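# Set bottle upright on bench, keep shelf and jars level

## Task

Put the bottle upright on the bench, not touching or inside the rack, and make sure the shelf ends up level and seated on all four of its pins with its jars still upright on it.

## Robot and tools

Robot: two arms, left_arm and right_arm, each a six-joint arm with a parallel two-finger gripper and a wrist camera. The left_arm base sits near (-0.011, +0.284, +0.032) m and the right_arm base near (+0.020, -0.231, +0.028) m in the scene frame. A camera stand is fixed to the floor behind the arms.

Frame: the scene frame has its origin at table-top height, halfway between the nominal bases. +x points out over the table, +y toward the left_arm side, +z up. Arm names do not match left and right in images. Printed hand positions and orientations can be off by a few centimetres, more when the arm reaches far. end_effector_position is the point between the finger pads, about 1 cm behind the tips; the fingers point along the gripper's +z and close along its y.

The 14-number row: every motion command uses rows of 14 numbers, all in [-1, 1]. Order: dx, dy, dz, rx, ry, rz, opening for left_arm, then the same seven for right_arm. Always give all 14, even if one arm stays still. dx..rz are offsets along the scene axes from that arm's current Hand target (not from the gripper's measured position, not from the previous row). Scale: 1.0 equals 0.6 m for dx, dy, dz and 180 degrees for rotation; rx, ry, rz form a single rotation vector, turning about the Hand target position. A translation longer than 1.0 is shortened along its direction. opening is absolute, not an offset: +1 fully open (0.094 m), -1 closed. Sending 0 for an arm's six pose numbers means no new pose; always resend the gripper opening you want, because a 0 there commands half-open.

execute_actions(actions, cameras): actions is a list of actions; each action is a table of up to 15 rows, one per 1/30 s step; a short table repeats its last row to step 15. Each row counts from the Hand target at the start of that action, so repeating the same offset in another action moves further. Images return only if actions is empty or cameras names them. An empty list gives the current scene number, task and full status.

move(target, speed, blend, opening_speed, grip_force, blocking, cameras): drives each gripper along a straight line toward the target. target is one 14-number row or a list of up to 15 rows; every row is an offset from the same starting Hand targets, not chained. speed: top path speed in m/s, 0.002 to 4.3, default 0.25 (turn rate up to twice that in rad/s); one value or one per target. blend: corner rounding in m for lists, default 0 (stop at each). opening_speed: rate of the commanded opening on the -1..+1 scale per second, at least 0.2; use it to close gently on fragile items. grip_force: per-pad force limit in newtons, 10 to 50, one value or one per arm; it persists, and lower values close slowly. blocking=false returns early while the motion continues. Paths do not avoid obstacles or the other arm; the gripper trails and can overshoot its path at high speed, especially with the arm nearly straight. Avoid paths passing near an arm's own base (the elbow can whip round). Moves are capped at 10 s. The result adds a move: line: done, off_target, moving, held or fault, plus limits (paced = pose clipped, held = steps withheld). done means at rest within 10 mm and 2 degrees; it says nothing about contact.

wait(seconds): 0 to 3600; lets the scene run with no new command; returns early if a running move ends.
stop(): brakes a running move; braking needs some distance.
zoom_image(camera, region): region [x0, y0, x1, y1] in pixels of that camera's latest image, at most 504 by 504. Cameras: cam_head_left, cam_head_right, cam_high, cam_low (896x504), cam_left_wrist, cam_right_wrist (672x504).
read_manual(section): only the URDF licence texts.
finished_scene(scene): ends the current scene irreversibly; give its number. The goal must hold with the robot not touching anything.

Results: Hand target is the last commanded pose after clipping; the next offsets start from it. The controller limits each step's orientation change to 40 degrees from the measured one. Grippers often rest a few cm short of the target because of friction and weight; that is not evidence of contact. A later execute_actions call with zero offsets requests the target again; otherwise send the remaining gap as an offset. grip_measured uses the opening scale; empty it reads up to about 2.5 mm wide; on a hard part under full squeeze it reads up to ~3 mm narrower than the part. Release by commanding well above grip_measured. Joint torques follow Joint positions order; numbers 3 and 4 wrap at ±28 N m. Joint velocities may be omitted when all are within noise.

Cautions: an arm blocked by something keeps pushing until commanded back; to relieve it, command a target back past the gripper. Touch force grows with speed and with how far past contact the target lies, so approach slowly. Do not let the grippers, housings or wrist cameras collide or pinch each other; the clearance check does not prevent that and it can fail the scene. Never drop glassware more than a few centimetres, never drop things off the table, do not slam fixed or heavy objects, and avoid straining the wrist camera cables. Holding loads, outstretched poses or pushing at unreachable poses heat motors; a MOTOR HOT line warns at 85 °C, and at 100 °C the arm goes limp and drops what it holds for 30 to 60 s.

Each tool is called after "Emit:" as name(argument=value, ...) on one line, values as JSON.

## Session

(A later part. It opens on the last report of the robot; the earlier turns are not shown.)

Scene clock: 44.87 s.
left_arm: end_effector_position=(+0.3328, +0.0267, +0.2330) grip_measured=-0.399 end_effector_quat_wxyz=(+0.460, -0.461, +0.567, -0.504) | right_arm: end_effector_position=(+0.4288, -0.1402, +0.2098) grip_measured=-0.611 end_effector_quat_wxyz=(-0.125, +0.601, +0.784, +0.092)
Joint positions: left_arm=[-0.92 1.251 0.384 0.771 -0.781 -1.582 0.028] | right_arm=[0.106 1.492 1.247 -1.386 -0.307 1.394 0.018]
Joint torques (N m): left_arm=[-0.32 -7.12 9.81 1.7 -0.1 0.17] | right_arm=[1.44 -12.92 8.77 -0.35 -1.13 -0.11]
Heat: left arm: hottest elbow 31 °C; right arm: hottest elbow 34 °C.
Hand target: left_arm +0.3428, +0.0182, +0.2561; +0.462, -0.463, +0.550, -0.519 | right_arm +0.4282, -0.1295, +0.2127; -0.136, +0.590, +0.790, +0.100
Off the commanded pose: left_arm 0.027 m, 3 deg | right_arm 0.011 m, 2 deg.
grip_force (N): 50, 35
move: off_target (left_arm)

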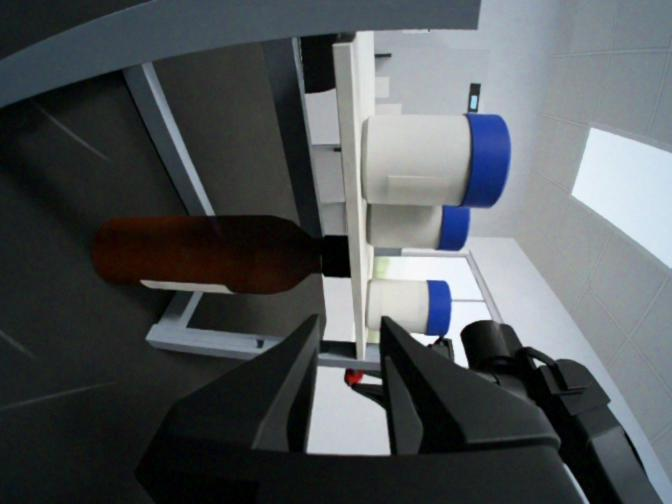

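Emit:
move(target=[0.078,0.0,0.006,0,0,0,-0.4,0,0,0,0,0,0,-0.8], speed=0.07, cameras=["cam_left_wrist","cam_head_right"])

Emit:
zoom_image(camera="cam_left_wrist", region=[250, 150, 450, 400])

Emit:
zoom_image(camera="cam_head_right", region=[340, 210, 490, 345])

Scene clock: 46.40 s.
left_arm: end_effector_position=(+0.3741, +0.0277, +0.2462) grip_measured=-0.399 end_effector_quat_wxyz=(+0.456, -0.464, +0.558, -0.515) | right_arm: end_effector_position=(+0.4288, -0.1402, +0.2098) grip_measured=-0.611 end_effector_quat_wxyz=(-0.125, +0.601, +0.784, +0.092)
Joint positions: left_arm=[-0.811 1.296 0.456 0.771 -0.668 -1.582 0.028] | right_arm=[0.106 1.492 1.247 -1.386 -0.307 1.394 0.018]
Joint torques (N m): left_arm=[0.09 -5.77 10.51 1.94 -0.09 0.24] | right_arm=[1.67 -12.57 8.83 -0.28 -1.18 -0.15]
Heat: left arm: hottest elbow 32 °C; right arm: hottest elbow 34 °C.
Hand target: left_arm +0.3897, +0.0183, +0.2598; +0.462, -0.463, +0.550, -0.519 | right_arm +0.4282, -0.1295, +0.2127; -0.136, +0.589, +0.790, +0.100
Off the commanded pose: left_arm 0.023 m, 1 deg | right_arm 0.011 m, 2 deg.
grip_force (N): 50, 35
move: off_target (left_arm)
Images, in order (width x height): cam_head_right 896x504, cam_left_wrist 672x504.

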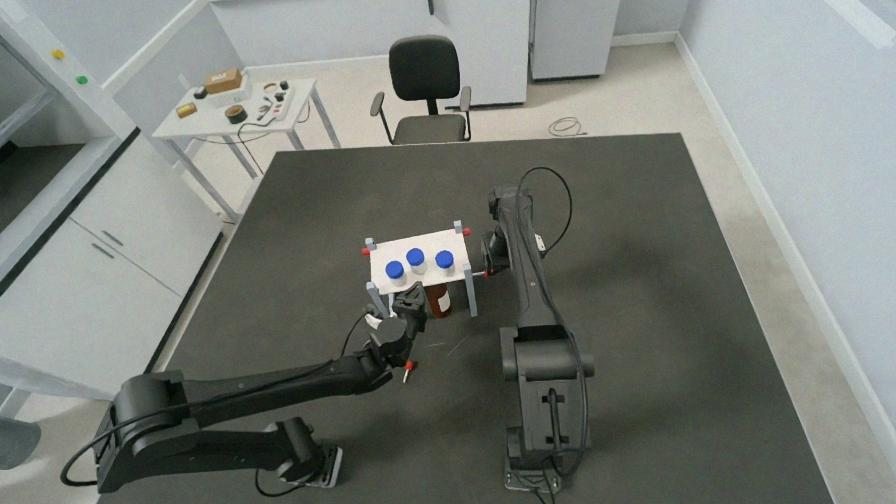

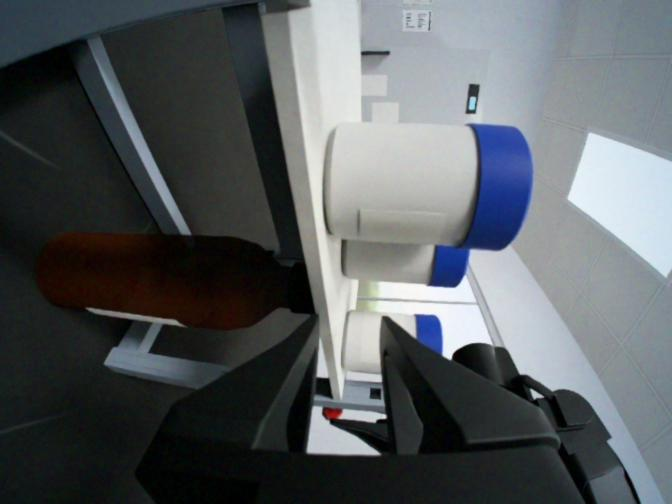

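Scaled by 2.016 from the camera's image (finer frame: 960x720).

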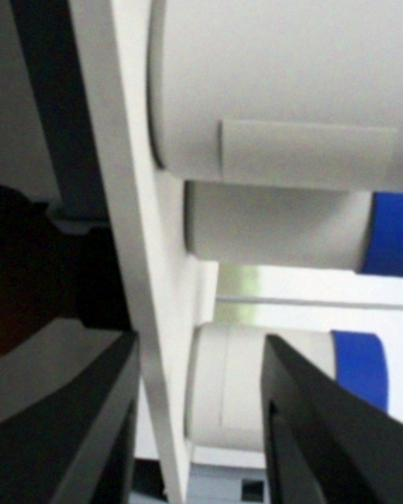

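Scaled by 3.360.

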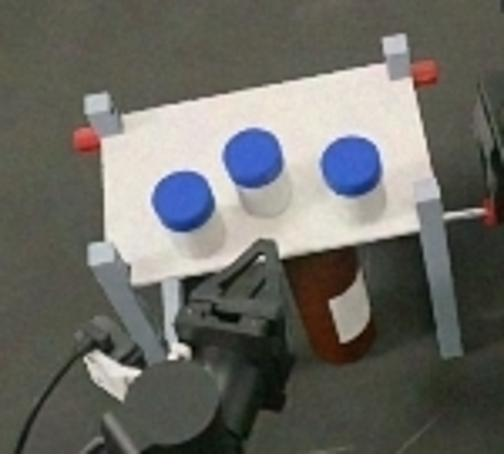

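Emit:
move(target=[[0.008,0,0,0,0,0,-0.4,0,0,0,0,0,0,-0.8],[0.008,0,0,0,0,0,-0.95,0,0,0,0,0,0,-0.8],[0.008,0,0.018,0,0,0,-0.95,0,0,0,0,0,0,-0.8]], speed=0.04, opening_speed=0.4, grip_force=[40,35], cameras=["cam_left_wrist","cam_head_right"])

Emit:
zoom_image(camera="cam_left_wrist", region=[250, 150, 450, 400])

Scene clock: 49.87 s.
left_arm: end_effector_position=(+0.3750, +0.0266, +0.2353) grip_measured=-0.906 end_effector_quat_wxyz=(+0.453, -0.462, +0.576, -0.500) | right_arm: end_effector_position=(+0.4288, -0.1402, +0.2097) grip_measured=-0.611 end_effector_quat_wxyz=(-0.125, +0.601, +0.784, +0.093)
Joint positions: left_arm=[-0.808 1.305 0.458 0.732 -0.658 -1.581 0.004] | right_arm=[0.106 1.492 1.247 -1.386 -0.308 1.393 0.018]
Joint torques (N m): left_arm=[0.62 -8.29 11.58 1.84 -0.15 0.24] | right_arm=[1.44 -12.57 8.79 -0.24 -1.11 -0.13]
Heat: left arm: hottest elbow 32 °C; right arm: hottest elbow 34 °C.
Hand target: left_arm +0.3945, +0.0183, +0.2707; +0.462, -0.463, +0.550, -0.519 | right_arm +0.4282, -0.1295, +0.2127; -0.136, +0.590, +0.790, +0.100
Off the commanded pose: left_arm 0.041 m, 4 deg | right_arm 0.011 m, 2 deg.
grip_force (N): 40, 35
move: off_target (left_arm); target 2's new opening was sent with left_arm's hand 0.025 m and 2 deg from that target
Images, in order (width x height): cam_head_right 896x504, cam_left_wrist 672x504.

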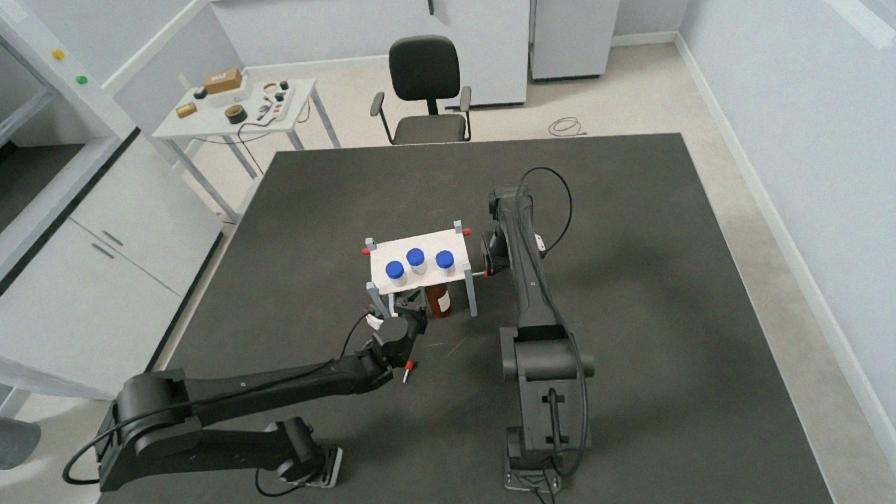

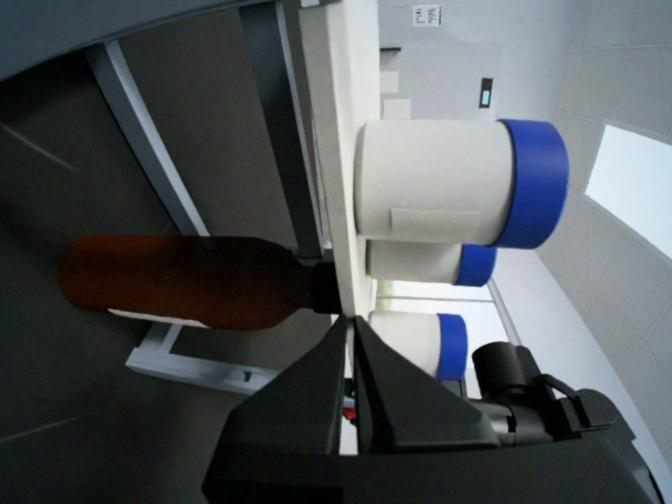

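Scaled by 2.016 from the camera's image (finer frame: 960x720).

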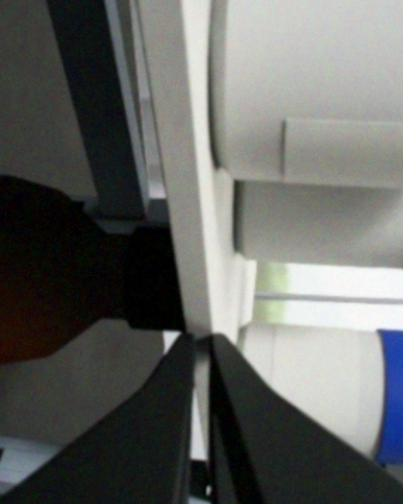

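Emit:
move(target=[[0,0,-0.043,0,0,0,-0.95,0,0,0,0,0,0,-0.8],[0,0,-0.043,0,0,0,-0.6,0,0,0,0,0,0,-0.8],[0.018,-0.002,-0.043,0,0,0,-0.6,0,0,0,0,0,0,-0.8]], speed=0.05, opening_speed=0.5, cameras=["cam_left_wrist","cam_head_right"])

Emit:
zoom_image(camera="cam_head_right", region=[340, 210, 490, 345])

Scene clock: 52.97 s.
left_arm: end_effector_position=(+0.3793, +0.0257, +0.2414) grip_measured=-0.602 end_effector_quat_wxyz=(+0.458, -0.462, +0.553, -0.520) | right_arm: end_effector_position=(+0.4290, -0.1400, +0.2100) grip_measured=-0.611 end_effector_quat_wxyz=(-0.128, +0.602, +0.783, +0.095)
Joint positions: left_arm=[-0.803 1.339 0.458 0.832 -0.661 -1.575 0.019] | right_arm=[0.103 1.492 1.247 -1.386 -0.315 1.393 0.018]
Joint torques (N m): left_arm=[1.9 -3.78 10.91 2.11 0.75 0.15] | right_arm=[2.14 -12.75 8.62 -0.28 -0.85 -0.1]
Heat: left arm: hottest elbow 33 °C; right arm: hottest elbow 34 °C.
Hand target: left_arm +0.4053, +0.0171, +0.2449; +0.462, -0.463, +0.550, -0.519 | right_arm +0.4282, -0.1294, +0.2127; -0.137, +0.590, +0.790, +0.100
Off the commanded pose: left_arm 0.028 m, 1 deg | right_arm 0.011 m, 2 deg.
grip_force (N): 40, 35
move: off_target (left_arm); target 2's new opening was sent with left_arm's hand 0.020 m and 1 deg from that target
Images, in order (width x height): cam_head_right 896x504, cam_left_wrist 672x504.

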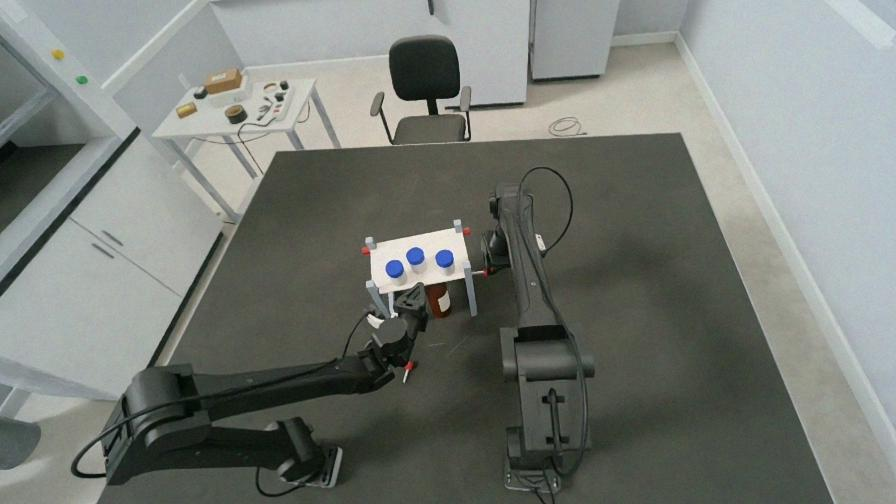

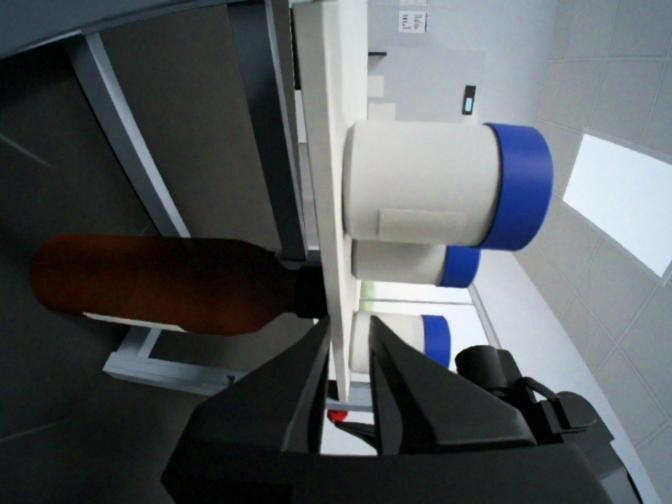

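Scaled by 3.360.

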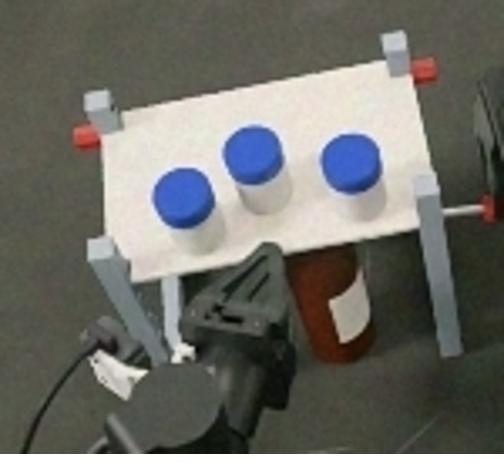

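Emit:
move(target=[[-0.035,0.0,-0.005,0,0,0,-0.4,0,0,0,0,0,0,-0.8],[-0.035,0.0,-0.03,0,0,0,-0.4,0,0,0,0,0,0,-0.8]], speed=0.06, cameras=["cam_left_wrist"])

Emit:
zoom_image(camera="cam_left_wrist", region=[250, 150, 450, 400])

Scene clock: 55.17 s.
left_arm: end_effector_position=(+0.3806, +0.0214, +0.2269) grip_measured=-0.401 end_effector_quat_wxyz=(+0.461, -0.464, +0.552, -0.517) | right_arm: end_effector_position=(+0.4288, -0.1403, +0.2096) grip_measured=-0.611 end_effector_quat_wxyz=(-0.128, +0.601, +0.783, +0.094)
Joint positions: left_arm=[-0.814 1.401 0.458 0.891 -0.68 -1.573 0.028] | right_arm=[0.103 1.493 1.247 -1.387 -0.314 1.39 0.018]
Joint torques (N m): left_arm=[-0.91 -6.77 7.05 2.73 -0.12 0.13] | right_arm=[2.2 -12.86 8.69 -0.06 -0.95 -0.1]
Heat: left arm: hottest elbow 33 °C; right arm: hottest elbow 34 °C.
Hand target: left_arm +0.3842, +0.0170, +0.2269; +0.462, -0.463, +0.550, -0.519 | right_arm +0.4283, -0.1295, +0.2127; -0.136, +0.590, +0.790, +0.100
Off the commanded pose: left_arm 0.006 m, 0 deg | right_arm 0.011 m, 2 deg.
grip_force (N): 40, 35
move: done

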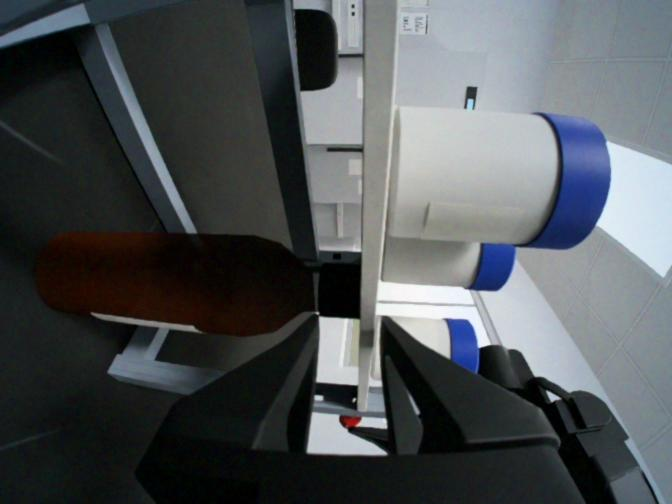

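Scaled by 2.016 from the camera's image (finer frame: 960x720).

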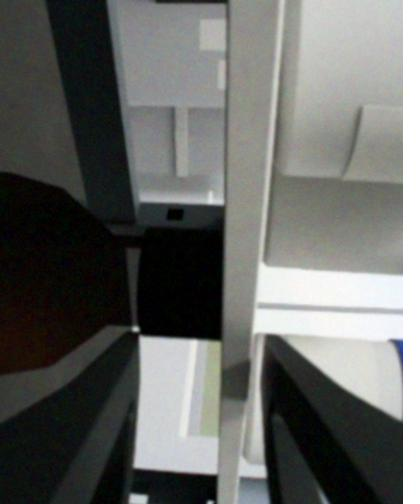

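Emit:
move(target=[[0.016,0,0.016,0,0,0,-0.4,0,0,0,0,0,0,-0.8],[0.016,0,0.016,0,0,0,-0.7,0,0,0,0,0,0,-0.8],[0.016,0,0.016,0,0,0,-0.97,0,0,0,0,0,0,-0.8]], speed=0.05, opening_speed=0.4, cameras=["cam_left_wrist","cam_head_right"])

Emit:
zoom_image(camera="cam_left_wrist", region=[250, 150, 450, 400])

Scene clock: 58.50 s.
left_arm: end_effector_position=(+0.3849, +0.0215, +0.2328) grip_measured=-0.845 end_effector_quat_wxyz=(+0.458, -0.465, +0.549, -0.523) | right_arm: end_effector_position=(+0.4288, -0.1403, +0.2096) grip_measured=-0.611 end_effector_quat_wxyz=(-0.128, +0.601, +0.783, +0.094)
Joint positions: left_arm=[-0.801 1.392 0.467 0.881 -0.663 -1.582 0.007] | right_arm=[0.103 1.493 1.247 -1.387 -0.314 1.39 0.018]
Joint torques (N m): left_arm=[-0.21 -7.18 8.28 1.52 0.02 0.23] | right_arm=[2.14 -12.69 8.68 -0.17 -0.92 -0.13]
Heat: left arm: hottest elbow 33 °C; right arm: hottest elbow 34 °C.
Hand target: left_arm +0.3939, +0.0170, +0.2365; +0.462, -0.463, +0.550, -0.519 | right_arm +0.4283, -0.1295, +0.2127; -0.136, +0.590, +0.790, +0.100
Off the commanded pose: left_arm 0.011 m, 1 deg | right_arm 0.011 m, 2 deg.
grip_force (N): 40, 35
move: off_target (left_arm); target 2's new opening was sent with left_arm's hand 0.017 m and 1 deg from that target; target 3's new opening was sent with left_arm's hand 0.013 m and 1 deg from that target
Images, in order (width x height): cam_head_right 896x504, cam_left_wrist 672x504.

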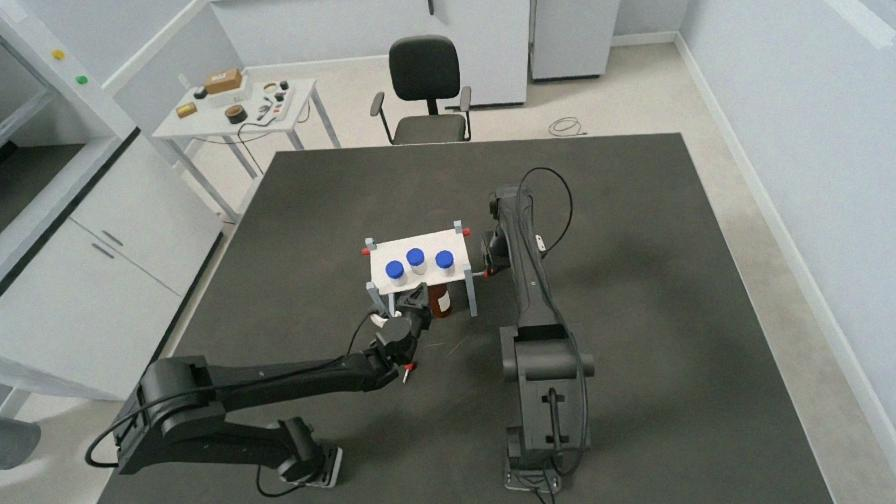

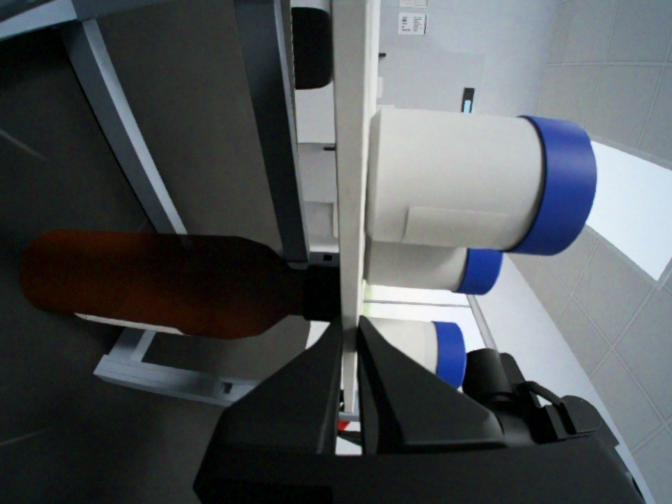

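Scaled by 2.016 from the camera's image (finer frame: 960x720).

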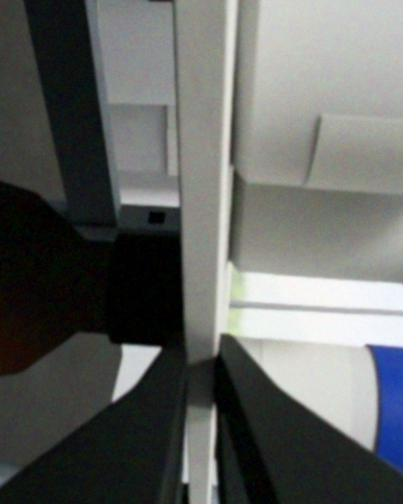

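Emit:
move(target=[0,0,0.045,0,0,0,-0.97,0,0,0,0,0,0,-0.8], speed=0.04, grip_force=[50,35], cameras=["cam_left_wrist"])

Scene clock: 60.03 s.
left_arm: end_effector_position=(+0.3835, +0.0228, +0.2385) grip_measured=-0.852 end_effector_quat_wxyz=(+0.453, -0.469, +0.562, -0.510) | right_arm: end_effector_position=(+0.4288, -0.1403, +0.2096) grip_measured=-0.611 end_effector_quat_wxyz=(-0.128, +0.601, +0.783, +0.094)
Joint positions: left_arm=[-0.801 1.338 0.478 0.77 -0.661 -1.594 0.007] | right_arm=[0.103 1.493 1.247 -1.387 -0.314 1.39 0.018]
Joint torques (N m): left_arm=[-0.26 -9.05 9.77 1.48 -0.13 0.37] | right_arm=[1.9 -13.27 8.83 -0.18 -0.97 -0.15]
Heat: left arm: hottest elbow 33 °C; right arm: hottest elbow 34 °C.
Hand target: left_arm +0.3939, +0.0171, +0.2635; +0.462, -0.463, +0.550, -0.519 | right_arm +0.4283, -0.1295, +0.2127; -0.136, +0.590, +0.790, +0.100
Off the commanded pose: left_arm 0.028 m, 2 deg | right_arm 0.011 m, 2 deg.
grip_force (N): 50, 35
move: off_target (left_arm)

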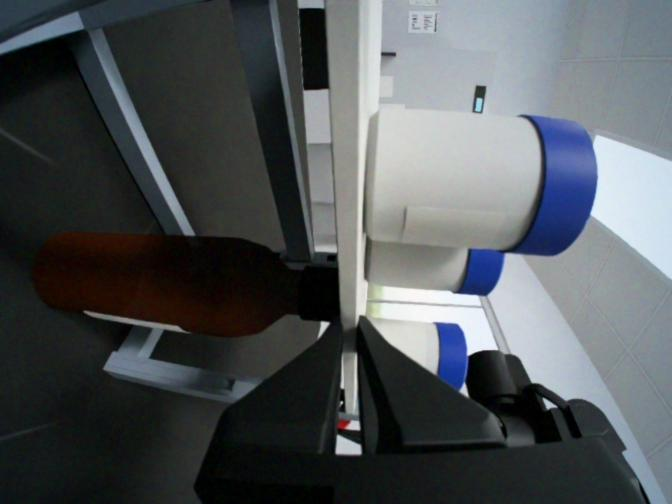

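Emit:
move(target=[[0,0,0.015,0,0,0,-0.97,0,0,0,0,0,0,-0.8],[0,0,0.015,0,0,0,-0.97,-0.004,0.012,0,0,0,0.02,-0.8],[0,0,0.015,0,0,0,-0.97,-0.006,0.02,-0.002,0.02,0.007,0,-0.8],[0,0,0.015,0,0,0,-0.97,-0.008,0.025,-0.002,0,0,-0.02,-0.8],[0,0,0.015,0,0,0,-0.97,-0.01,0.03,-0.004,-0.02,-0.007,0,-0.8],[0,0,0.015,0,0,0,-0.97,-0.011,0.034,-0.004,0,0,0.02,-0.8],[0,0,0.015,0,0,0,-0.97,-0.011,0.038,-0.004,0.02,0.007,0,-0.8],[0,0,0.015,0,0,0,-0.97,-0.012,0.04,-0.004,0,0,-0.02,-0.8],[0,0,0.015,0,0,0,-0.97,-0.012,0.04,-0.004,0,0,0,-0.8]], speed=0.12, blend=[0,0.002,0.002,0.002,0.002,0.002,0.002,0.002,0], cameras=["cam_right_wrist","cam_left_wrist"])

Emit:
zoom_image(camera="cam_right_wrist", region=[310, 340, 400, 450])

Scene clock: 64.50 s.
left_arm: end_effector_position=(+0.3828, +0.0239, +0.2433) grip_measured=-0.853 end_effector_quat_wxyz=(+0.453, -0.469, +0.565, -0.505) | right_arm: end_effector_position=(+0.4257, -0.1358, +0.2093) grip_measured=-0.611 end_effector_quat_wxyz=(-0.122, +0.613, +0.775, +0.093)
Joint positions: left_arm=[-0.801 1.312 0.484 0.728 -0.661 -1.595 0.007] | right_arm=[0.118 1.478 1.232 -1.37 -0.306 1.438 0.018]
Joint torques (N m): left_arm=[-0.26 -9 10.28 1.68 -0.13 0.38] | right_arm=[5.01 -12.86 8.34 0.1 -1.32 0.03]
Heat: left arm: hottest elbow 34 °C; right arm: hottest elbow 35 °C.
Hand target: left_arm +0.3938, +0.0170, +0.2723; +0.462, -0.463, +0.550, -0.519 | right_arm +0.4210, -0.1055, +0.2103; -0.137, +0.590, +0.790, +0.100
Off the commanded pose: left_arm 0.032 m, 3 deg | right_arm 0.031 m, 4 deg.
grip_force (N): 50, 35
move: off_target (left_arm, right_arm)
Images, in order (width x height): cam_left_wrist 672x504, cam_right_wrist 672x504.

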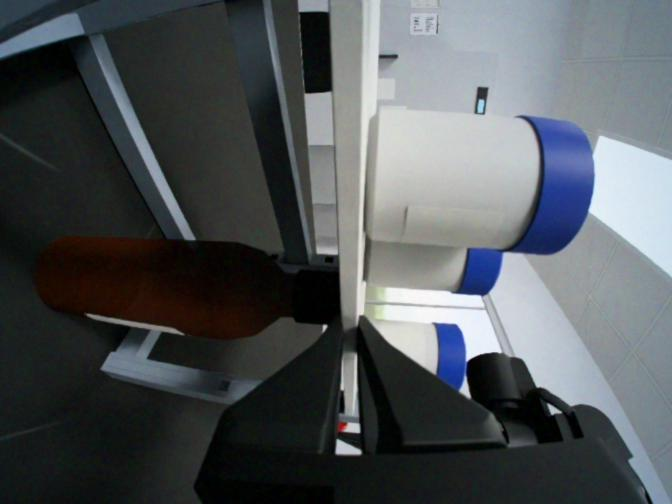

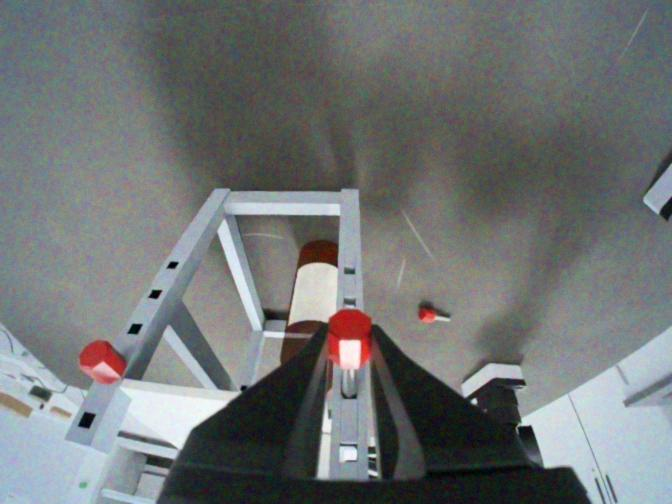

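Scaled by 4.582 from the camera's image (finer frame: 960x720).

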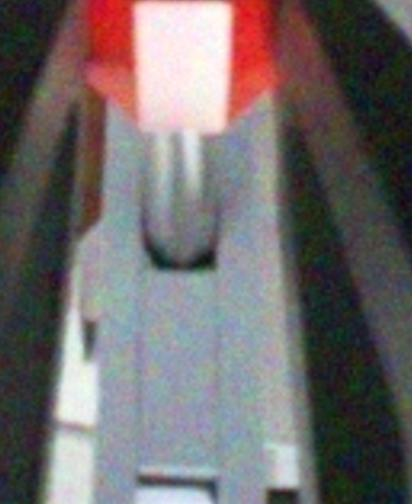

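Emit:
move(target=[[0,0,0,0,0,0,-0.97,0.003,-0.01,-0.005,0.021,0.007,0.017,-0.8],[0,0,0,0,0,0,-0.97,0.004,0.0,-0.005,0.021,0.007,0.037,-0.8],[0,0,0,0,0,0,-0.97,0.003,0.004,-0.007,0.041,0.014,0.017,-0.8],[0,0,0,0,0,0,-0.97,0.002,0.006,-0.005,0.021,0.007,-0.003,-0.8],[0,0,0,0,0,0,-0.97,0.001,0.008,-0.003,0.0,0.0,0.017,-0.8],[0,0,0,0,0,0,-0.97,0.001,0.01,-0.005,0.021,0.007,0.037,-0.8],[0,0,0,0,0,0,-0.97,0.001,0.012,-0.007,0.041,0.014,0.017,-0.8],[0,0,0,0,0,0,-0.97,0,0.012,-0.005,0.021,0.007,0.017,-0.8]], speed=0.12, blend=[0.001,0.002,0.002,0.002,0.002,0.002,0.002,0], cameras=["cam_right_wrist"])

Emit:
zoom_image(camera="cam_right_wrist", region=[310, 340, 400, 450])

Scene clock: 68.70 s.
left_arm: end_effector_position=(+0.3828, +0.0239, +0.2433) grip_measured=-0.853 end_effector_quat_wxyz=(+0.453, -0.469, +0.565, -0.505) | right_arm: end_effector_position=(+0.4257, -0.1356, +0.2085) grip_measured=-0.611 end_effector_quat_wxyz=(-0.150, +0.590, +0.786, +0.111)
Joint positions: left_arm=[-0.801 1.312 0.484 0.728 -0.661 -1.595 0.007] | right_arm=[0.094 1.499 1.242 -1.395 -0.367 1.354 0.018]
Joint torques (N m): left_arm=[-0.21 -9.11 10.29 1.7 -0.12 0.38] | right_arm=[6.01 -12.45 8.08 0.28 -1.45 0.11]
Heat: left arm: hottest elbow 34 °C; right arm: hottest elbow 35 °C.
Hand target: left_arm +0.3938, +0.0170, +0.2723; +0.462, -0.463, +0.550, -0.519 | right_arm +0.4210, -0.0984, +0.2073; -0.167, +0.565, +0.800, +0.116
Off the commanded pose: left_arm 0.032 m, 3 deg | right_arm 0.038 m, 4 deg.
grip_force (N): 50, 35
move: off_target (right_arm)

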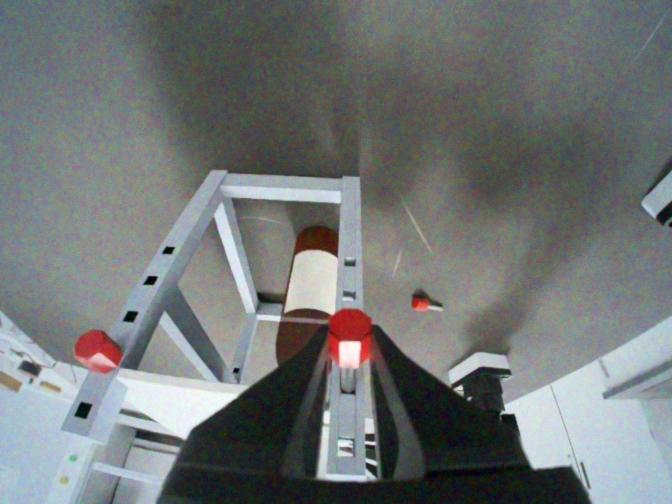

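Scaled by 4.582 from the camera's image (finer frame: 960x720).

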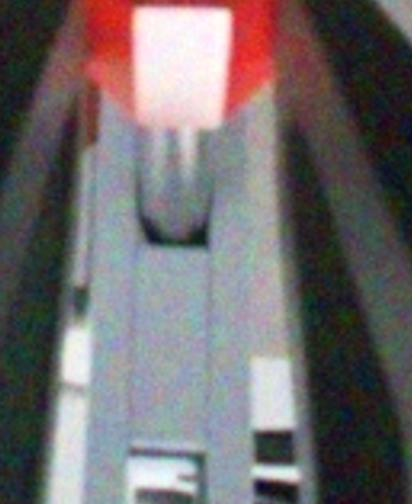

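Emit:
move(target=[[0,0,0,0,0,0,-0.97,0.004,-0.03,0.0,-0.015,-0.005,0.0,-0.8],[0,0,0,0,0,0,-0.97,0.005,-0.022,0.0,-0.015,-0.005,0.03,-0.8],[0,0,0,0,0,0,-0.97,0.004,-0.02,-0.004,0.015,0.005,0.0,-0.8],[0,0,0,0,0,0,-0.97,0.003,-0.018,0.0,-0.015,-0.005,-0.03,-0.8],[0,0,0,0,0,0,-0.97,0.003,-0.016,0.004,-0.045,-0.015,0.0,-0.8],[0,0,0,0,0,0,-0.97,0.003,-0.014,0.0,-0.015,-0.005,0.03,-0.8],[0,0,0,0,0,0,-0.97,0.002,-0.01,-0.004,0.015,0.005,0.0,-0.8],[0,0,0,0,0,0,-0.97,0.002,-0.008,0.0,-0.015,-0.005,-0.03,-0.8],[0,0,0,0,0,0,-0.97,0.001,-0.004,0.004,-0.045,-0.015,0.0,-0.8],[0,0,0,0,0,0,-0.97,0,-0.002,0.0,-0.015,-0.005,0.0,-0.8]], speed=0.15, blend=[0.001,0.002,0.002,0.002,0.002,0.002,0.002,0.002,0.002,0], cameras=["cam_right_wrist"])

Emit:
zoom_image(camera="cam_right_wrist", region=[310, 340, 400, 450])

Scene clock: 74.40 s.
left_arm: end_effector_position=(+0.3828, +0.0239, +0.2433) grip_measured=-0.853 end_effector_quat_wxyz=(+0.453, -0.469, +0.565, -0.505) | right_arm: end_effector_position=(+0.4258, -0.1343, +0.2094) grip_measured=-0.611 end_effector_quat_wxyz=(-0.117, +0.596, +0.789, +0.091)
Joint positions: left_arm=[-0.801 1.312 0.484 0.728 -0.661 -1.595 0.007] | right_arm=[0.126 1.479 1.235 -1.372 -0.294 1.401 0.018]
Joint torques (N m): left_arm=[-0.38 -9.05 10.29 1.69 -0.12 0.37] | right_arm=[5.3 -11.16 8.73 -0.25 -2.32 -0.16]
Heat: left arm: hottest elbow 35 °C; right arm: hottest elbow 35 °C.
Hand target: left_arm +0.3938, +0.0170, +0.2723; +0.462, -0.463, +0.550, -0.519 | right_arm +0.4210, -0.0995, +0.2073; -0.147, +0.567, +0.804, +0.102
Off the commanded pose: left_arm 0.032 m, 3 deg | right_arm 0.035 m, 5 deg.
grip_force (N): 50, 35
move: off_target (right_arm)

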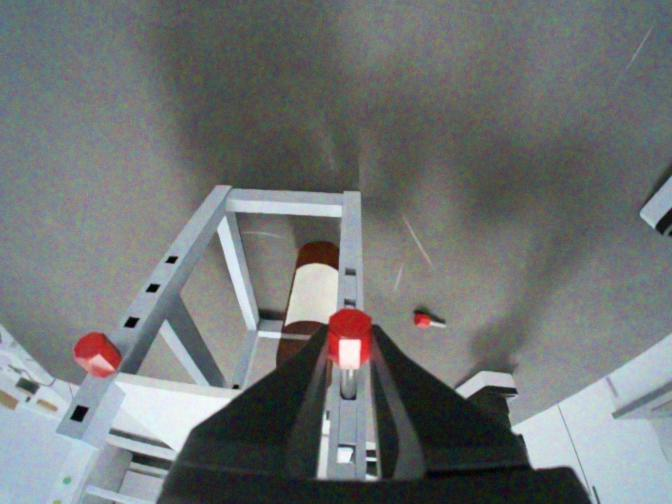

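Scaled by 4.582 from the camera's image (finer frame: 960x720).

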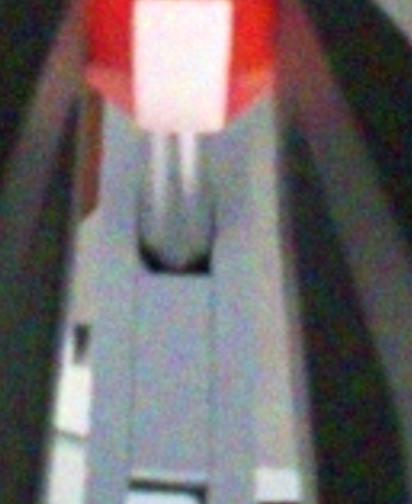

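Emit:
move(target=[[0,0,0,0,0,0,-0.97,0.02,-0.09,0.01,0,0,0,-0.85],[0,0,0,0,0,0,-0.97,0.046,-0.098,0.035,0.024,0.0055,-0.0315,-0.85],[0,0,0,0,0,0,-0.97,0.0095,-0.0662,0.0047,0.024,0.0055,-0.0315,-0.85]], speed=[0.1,0.1,0.1], blend=[0.003,0.001,0], grip_force=[50,50], cameras=["cam_right_wrist"])

Emit:
zoom_image(camera="cam_right_wrist", region=[310, 340, 400, 450])

Scene clock: 79.50 s.
left_arm: end_effector_position=(+0.3828, +0.0239, +0.2433) grip_measured=-0.853 end_effector_quat_wxyz=(+0.453, -0.469, +0.565, -0.505) | right_arm: end_effector_position=(+0.4266, -0.1393, +0.2090) grip_measured=-0.616 end_effector_quat_wxyz=(-0.177, +0.597, +0.771, +0.133)
Joint positions: left_arm=[-0.801 1.312 0.484 0.728 -0.661 -1.595 0.007] | right_arm=[0.058 1.511 1.243 -1.408 -0.435 1.342 0.018]
Joint torques (N m): left_arm=[-0.32 -9.05 10.26 1.69 -0.13 0.38] | right_arm=[0.67 -14.04 7.46 0.65 -0.04 0.12]
Heat: left arm: hottest elbow 36 °C; right arm: hottest elbow 35 °C.
Hand target: left_arm +0.3938, +0.0170, +0.2723; +0.462, -0.463, +0.550, -0.519 | right_arm +0.4266, -0.1392, +0.2101; -0.171, +0.601, +0.769, +0.134
Off the commanded pose: left_arm 0.032 m, 3 deg | right_arm 0.001 m, 1 deg.
move: done

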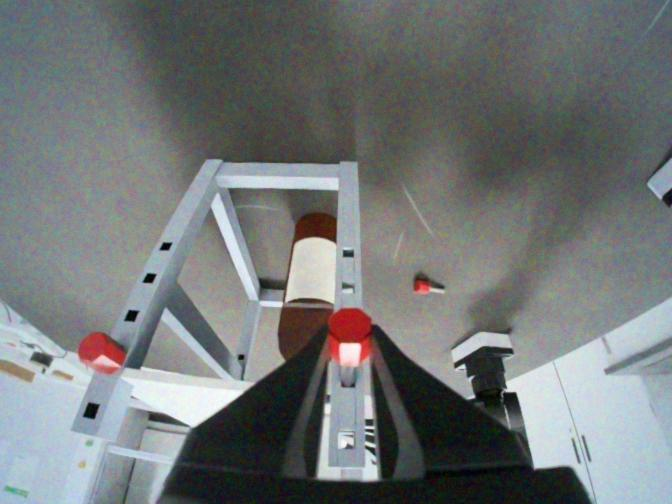

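Scaled by 4.582 from the camera's image (finer frame: 960x720).

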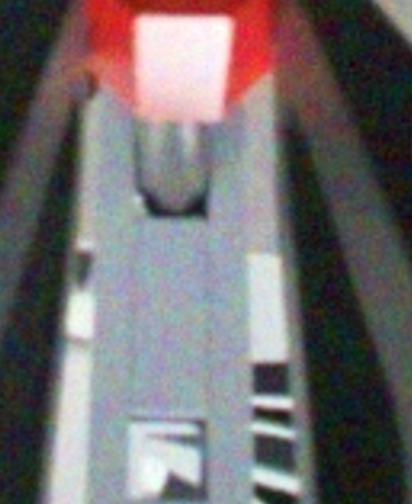

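Emit:
move(target=[[0,0,0,0,0,0,-0.97,-0.0045,0.016,0,0,0,0.015,-0.85],[0,0,0,0,0,0,-0.97,-0.007,0.025,0,0,0,-0.015,-0.85],[0,0,0,0,0,0,-0.97,-0.009,0.032,0,0.018,0.006,0,-0.85],[0,0,0,0,0,0,-0.97,-0.0112,0.040,0,-0.018,-0.006,0,-0.85],[0,0,0,0,0,0,-0.97,-0.0112,0.040,0,0,0,0,-0.85]], speed=0.06, blend=0.003, cameras=["cam_right_wrist"])

Scene clock: 85.00 s.
left_arm: end_effector_position=(+0.3828, +0.0239, +0.2433) grip_measured=-0.853 end_effector_quat_wxyz=(+0.453, -0.469, +0.565, -0.505) | right_arm: end_effector_position=(+0.4244, -0.1359, +0.2107) grip_measured=-0.616 end_effector_quat_wxyz=(-0.151, +0.617, +0.763, +0.125)
Joint positions: left_arm=[-0.801 1.312 0.484 0.728 -0.661 -1.595 0.007] | right_arm=[0.084 1.476 1.219 -1.367 -0.39 1.422 0.018]
Joint torques (N m): left_arm=[-0.32 -9.05 10.29 1.68 -0.13 0.38] | right_arm=[3.19 -12.4 7.88 -0.01 -1.77 -0.04]
Heat: left arm: hottest elbow 36 °C; right arm: hottest elbow 35 °C.
Hand target: left_arm +0.3938, +0.0170, +0.2723; +0.462, -0.463, +0.550, -0.519 | right_arm +0.4200, -0.1152, +0.2102; -0.170, +0.601, +0.769, +0.134
Off the commanded pose: left_arm 0.032 m, 3 deg | right_arm 0.021 m, 3 deg.
move: off_target (right_arm)

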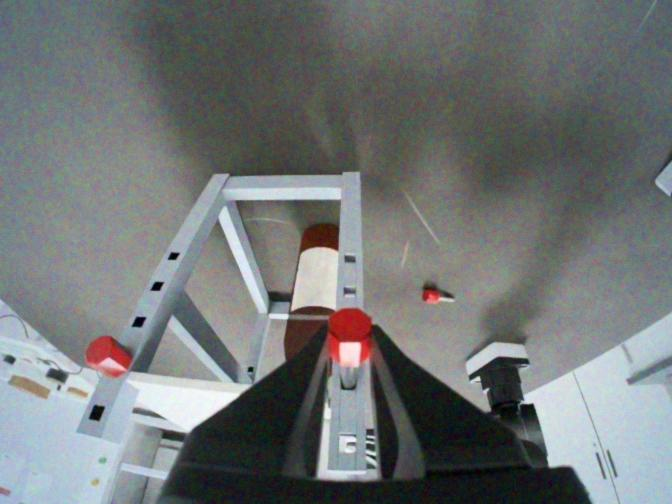

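Emit:
zoom_image(camera="cam_right_wrist", region=[300, 230, 400, 480])

Emit:
zoom_image(camera="cam_right_wrist", region=[300, 320, 400, 410])

Scaled by 2.016 from the camera's image (finer frame: 960x720).

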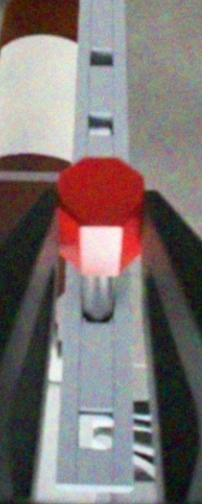

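Scaled by 5.040 from the camera's image (finer frame: 960x720).

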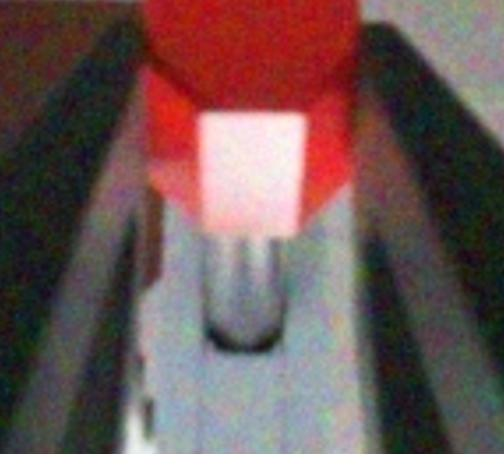

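Emit:
move(target=[[0,0,0,0,0,0,-0.97,-0.004,0.014,0,0,0,0.02,-0.85],[0,0,0,0,0,0,-0.97,-0.004,0.014,0,0,0,-0.02,-0.85],[0,0,0,0,0,0,-0.97,-0.004,0.014,0,0.023,0.008,0,-0.85],[0,0,0,0,0,0,-0.97,-0.004,0.014,0,-0.023,-0.008,0,-0.85],[0,0,0,0,0,0,-0.97,-0.004,0.014,0.01,0,0,0.01,-0.85],[0,0,0,0,0,0,-0.97,-0.004,0.014,-0.01,0,0,-0.01,-0.85],[0,0,0,0,0,0,-0.97,-0.004,0.014,0,0,0,0,-0.85]], speed=0.1, blend=0.003, cameras=["cam_right_wrist"])

Emit:
zoom_image(camera="cam_right_wrist", region=[300, 320, 400, 410])

Scene clock: 93.73 s.
left_arm: end_effector_position=(+0.3828, +0.0239, +0.2433) grip_measured=-0.853 end_effector_quat_wxyz=(+0.453, -0.469, +0.565, -0.505) | right_arm: end_effector_position=(+0.4226, -0.1356, +0.2105) grip_measured=-0.616 end_effector_quat_wxyz=(-0.144, +0.624, +0.758, +0.127)
Joint positions: left_arm=[-0.801 1.312 0.484 0.728 -0.661 -1.595 0.007] | right_arm=[0.088 1.461 1.204 -1.349 -0.384 1.446 0.018]
Joint torques (N m): left_arm=[-0.32 -9.05 10.26 1.69 -0.12 0.38] | right_arm=[4.72 -11.81 8.42 -0.2 -2.04 -0.08]
Heat: left arm: hottest elbow 37 °C; right arm: hottest elbow 35 °C.
Hand target: left_arm +0.3938, +0.0170, +0.2723; +0.462, -0.463, +0.550, -0.519 | right_arm +0.4176, -0.1069, +0.2101; -0.171, +0.601, +0.769, +0.134
Off the commanded pose: left_arm 0.032 m, 3 deg | right_arm 0.029 m, 4 deg.
move: off_target (right_arm)

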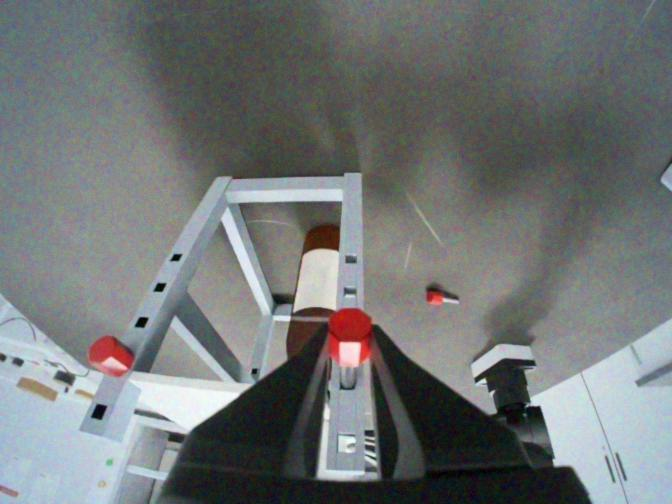

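Scaled by 5.040 from the camera's image (finer frame: 960x720).

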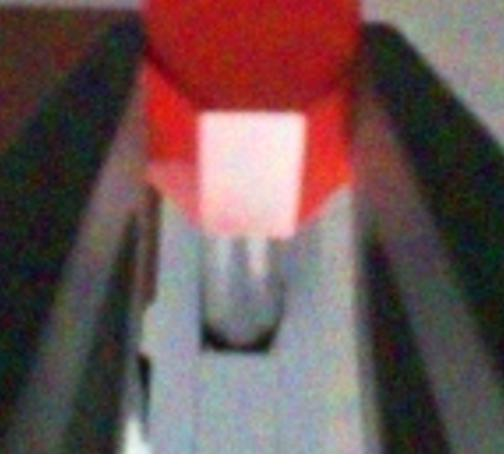

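Emit:
move(target=[[0,0,0,0,0,0,-0.97,0.012,-0.040,0,0,0,0,-0.85],[0,0,0,0,0,0,-0.97,0.016,-0.018,0.006,0,0,0.006,-0.85],[0,0,0,0,0,0,-0.97,0.016,-0.018,0.015,0,0,-0.008,-0.85],[0,0,0,0,0,0,-0.97,0.024,-0.016,0.015,0,0,0.01,-0.85],[0,0,0,0,0,0,-0.97,0.022,-0.009,0.008,0.01,0.003,0,-0.85],[0,0,0,0,0,0,-0.97,0.014,-0.004,0.015,-0.01,-0.003,0,-0.85],[0,0,0,0,0,0,-0.97,0.014,-0.004,0.015,0,0,0,-0.85]], speed=0.06, blend=0.002, cameras=["cam_right_wrist"])

Emit:
zoom_image(camera="cam_right_wrist", region=[300, 320, 400, 410])

Scene clock: 97.60 s.
left_arm: end_effector_position=(+0.3828, +0.0239, +0.2433) grip_measured=-0.853 end_effector_quat_wxyz=(+0.453, -0.469, +0.565, -0.505) | right_arm: end_effector_position=(+0.4232, -0.1356, +0.2103) grip_measured=-0.616 end_effector_quat_wxyz=(-0.158, +0.616, +0.763, +0.117)
Joint positions: left_arm=[-0.801 1.312 0.484 0.728 -0.661 -1.595 0.007] | right_arm=[0.086 1.486 1.229 -1.387 -0.389 1.419 0.018]
Joint torques (N m): left_arm=[-0.38 -9.05 10.28 1.7 -0.12 0.37] | right_arm=[4.31 -13.04 9.7 0.1 -1.86 0.13]
Heat: left arm: hottest elbow 37 °C; right arm: hottest elbow 35 °C.
Hand target: left_arm +0.3938, +0.0170, +0.2723; +0.462, -0.463, +0.550, -0.519 | right_arm +0.4260, -0.1093, +0.2192; -0.170, +0.601, +0.769, +0.134
Off the commanded pose: left_arm 0.032 m, 3 deg | right_arm 0.028 m, 3 deg.
move: off_target (right_arm)

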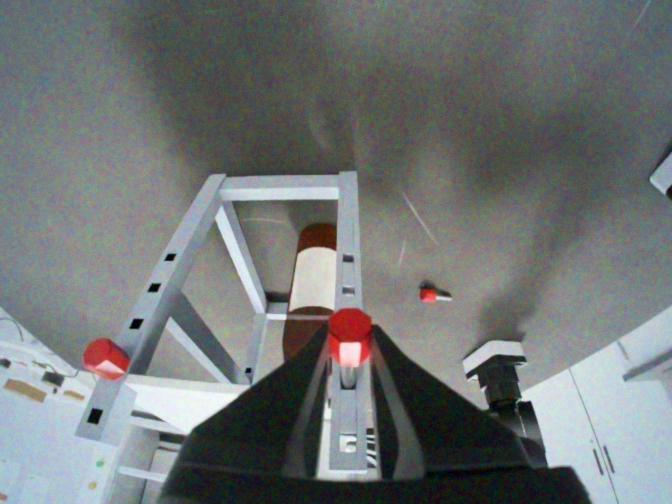

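Scaled by 5.040 from the camera's image (finer frame: 960x720).

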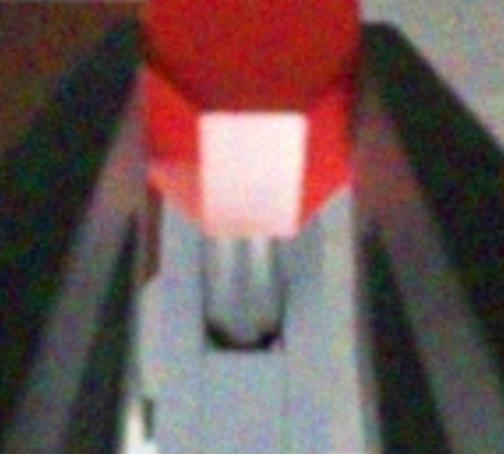

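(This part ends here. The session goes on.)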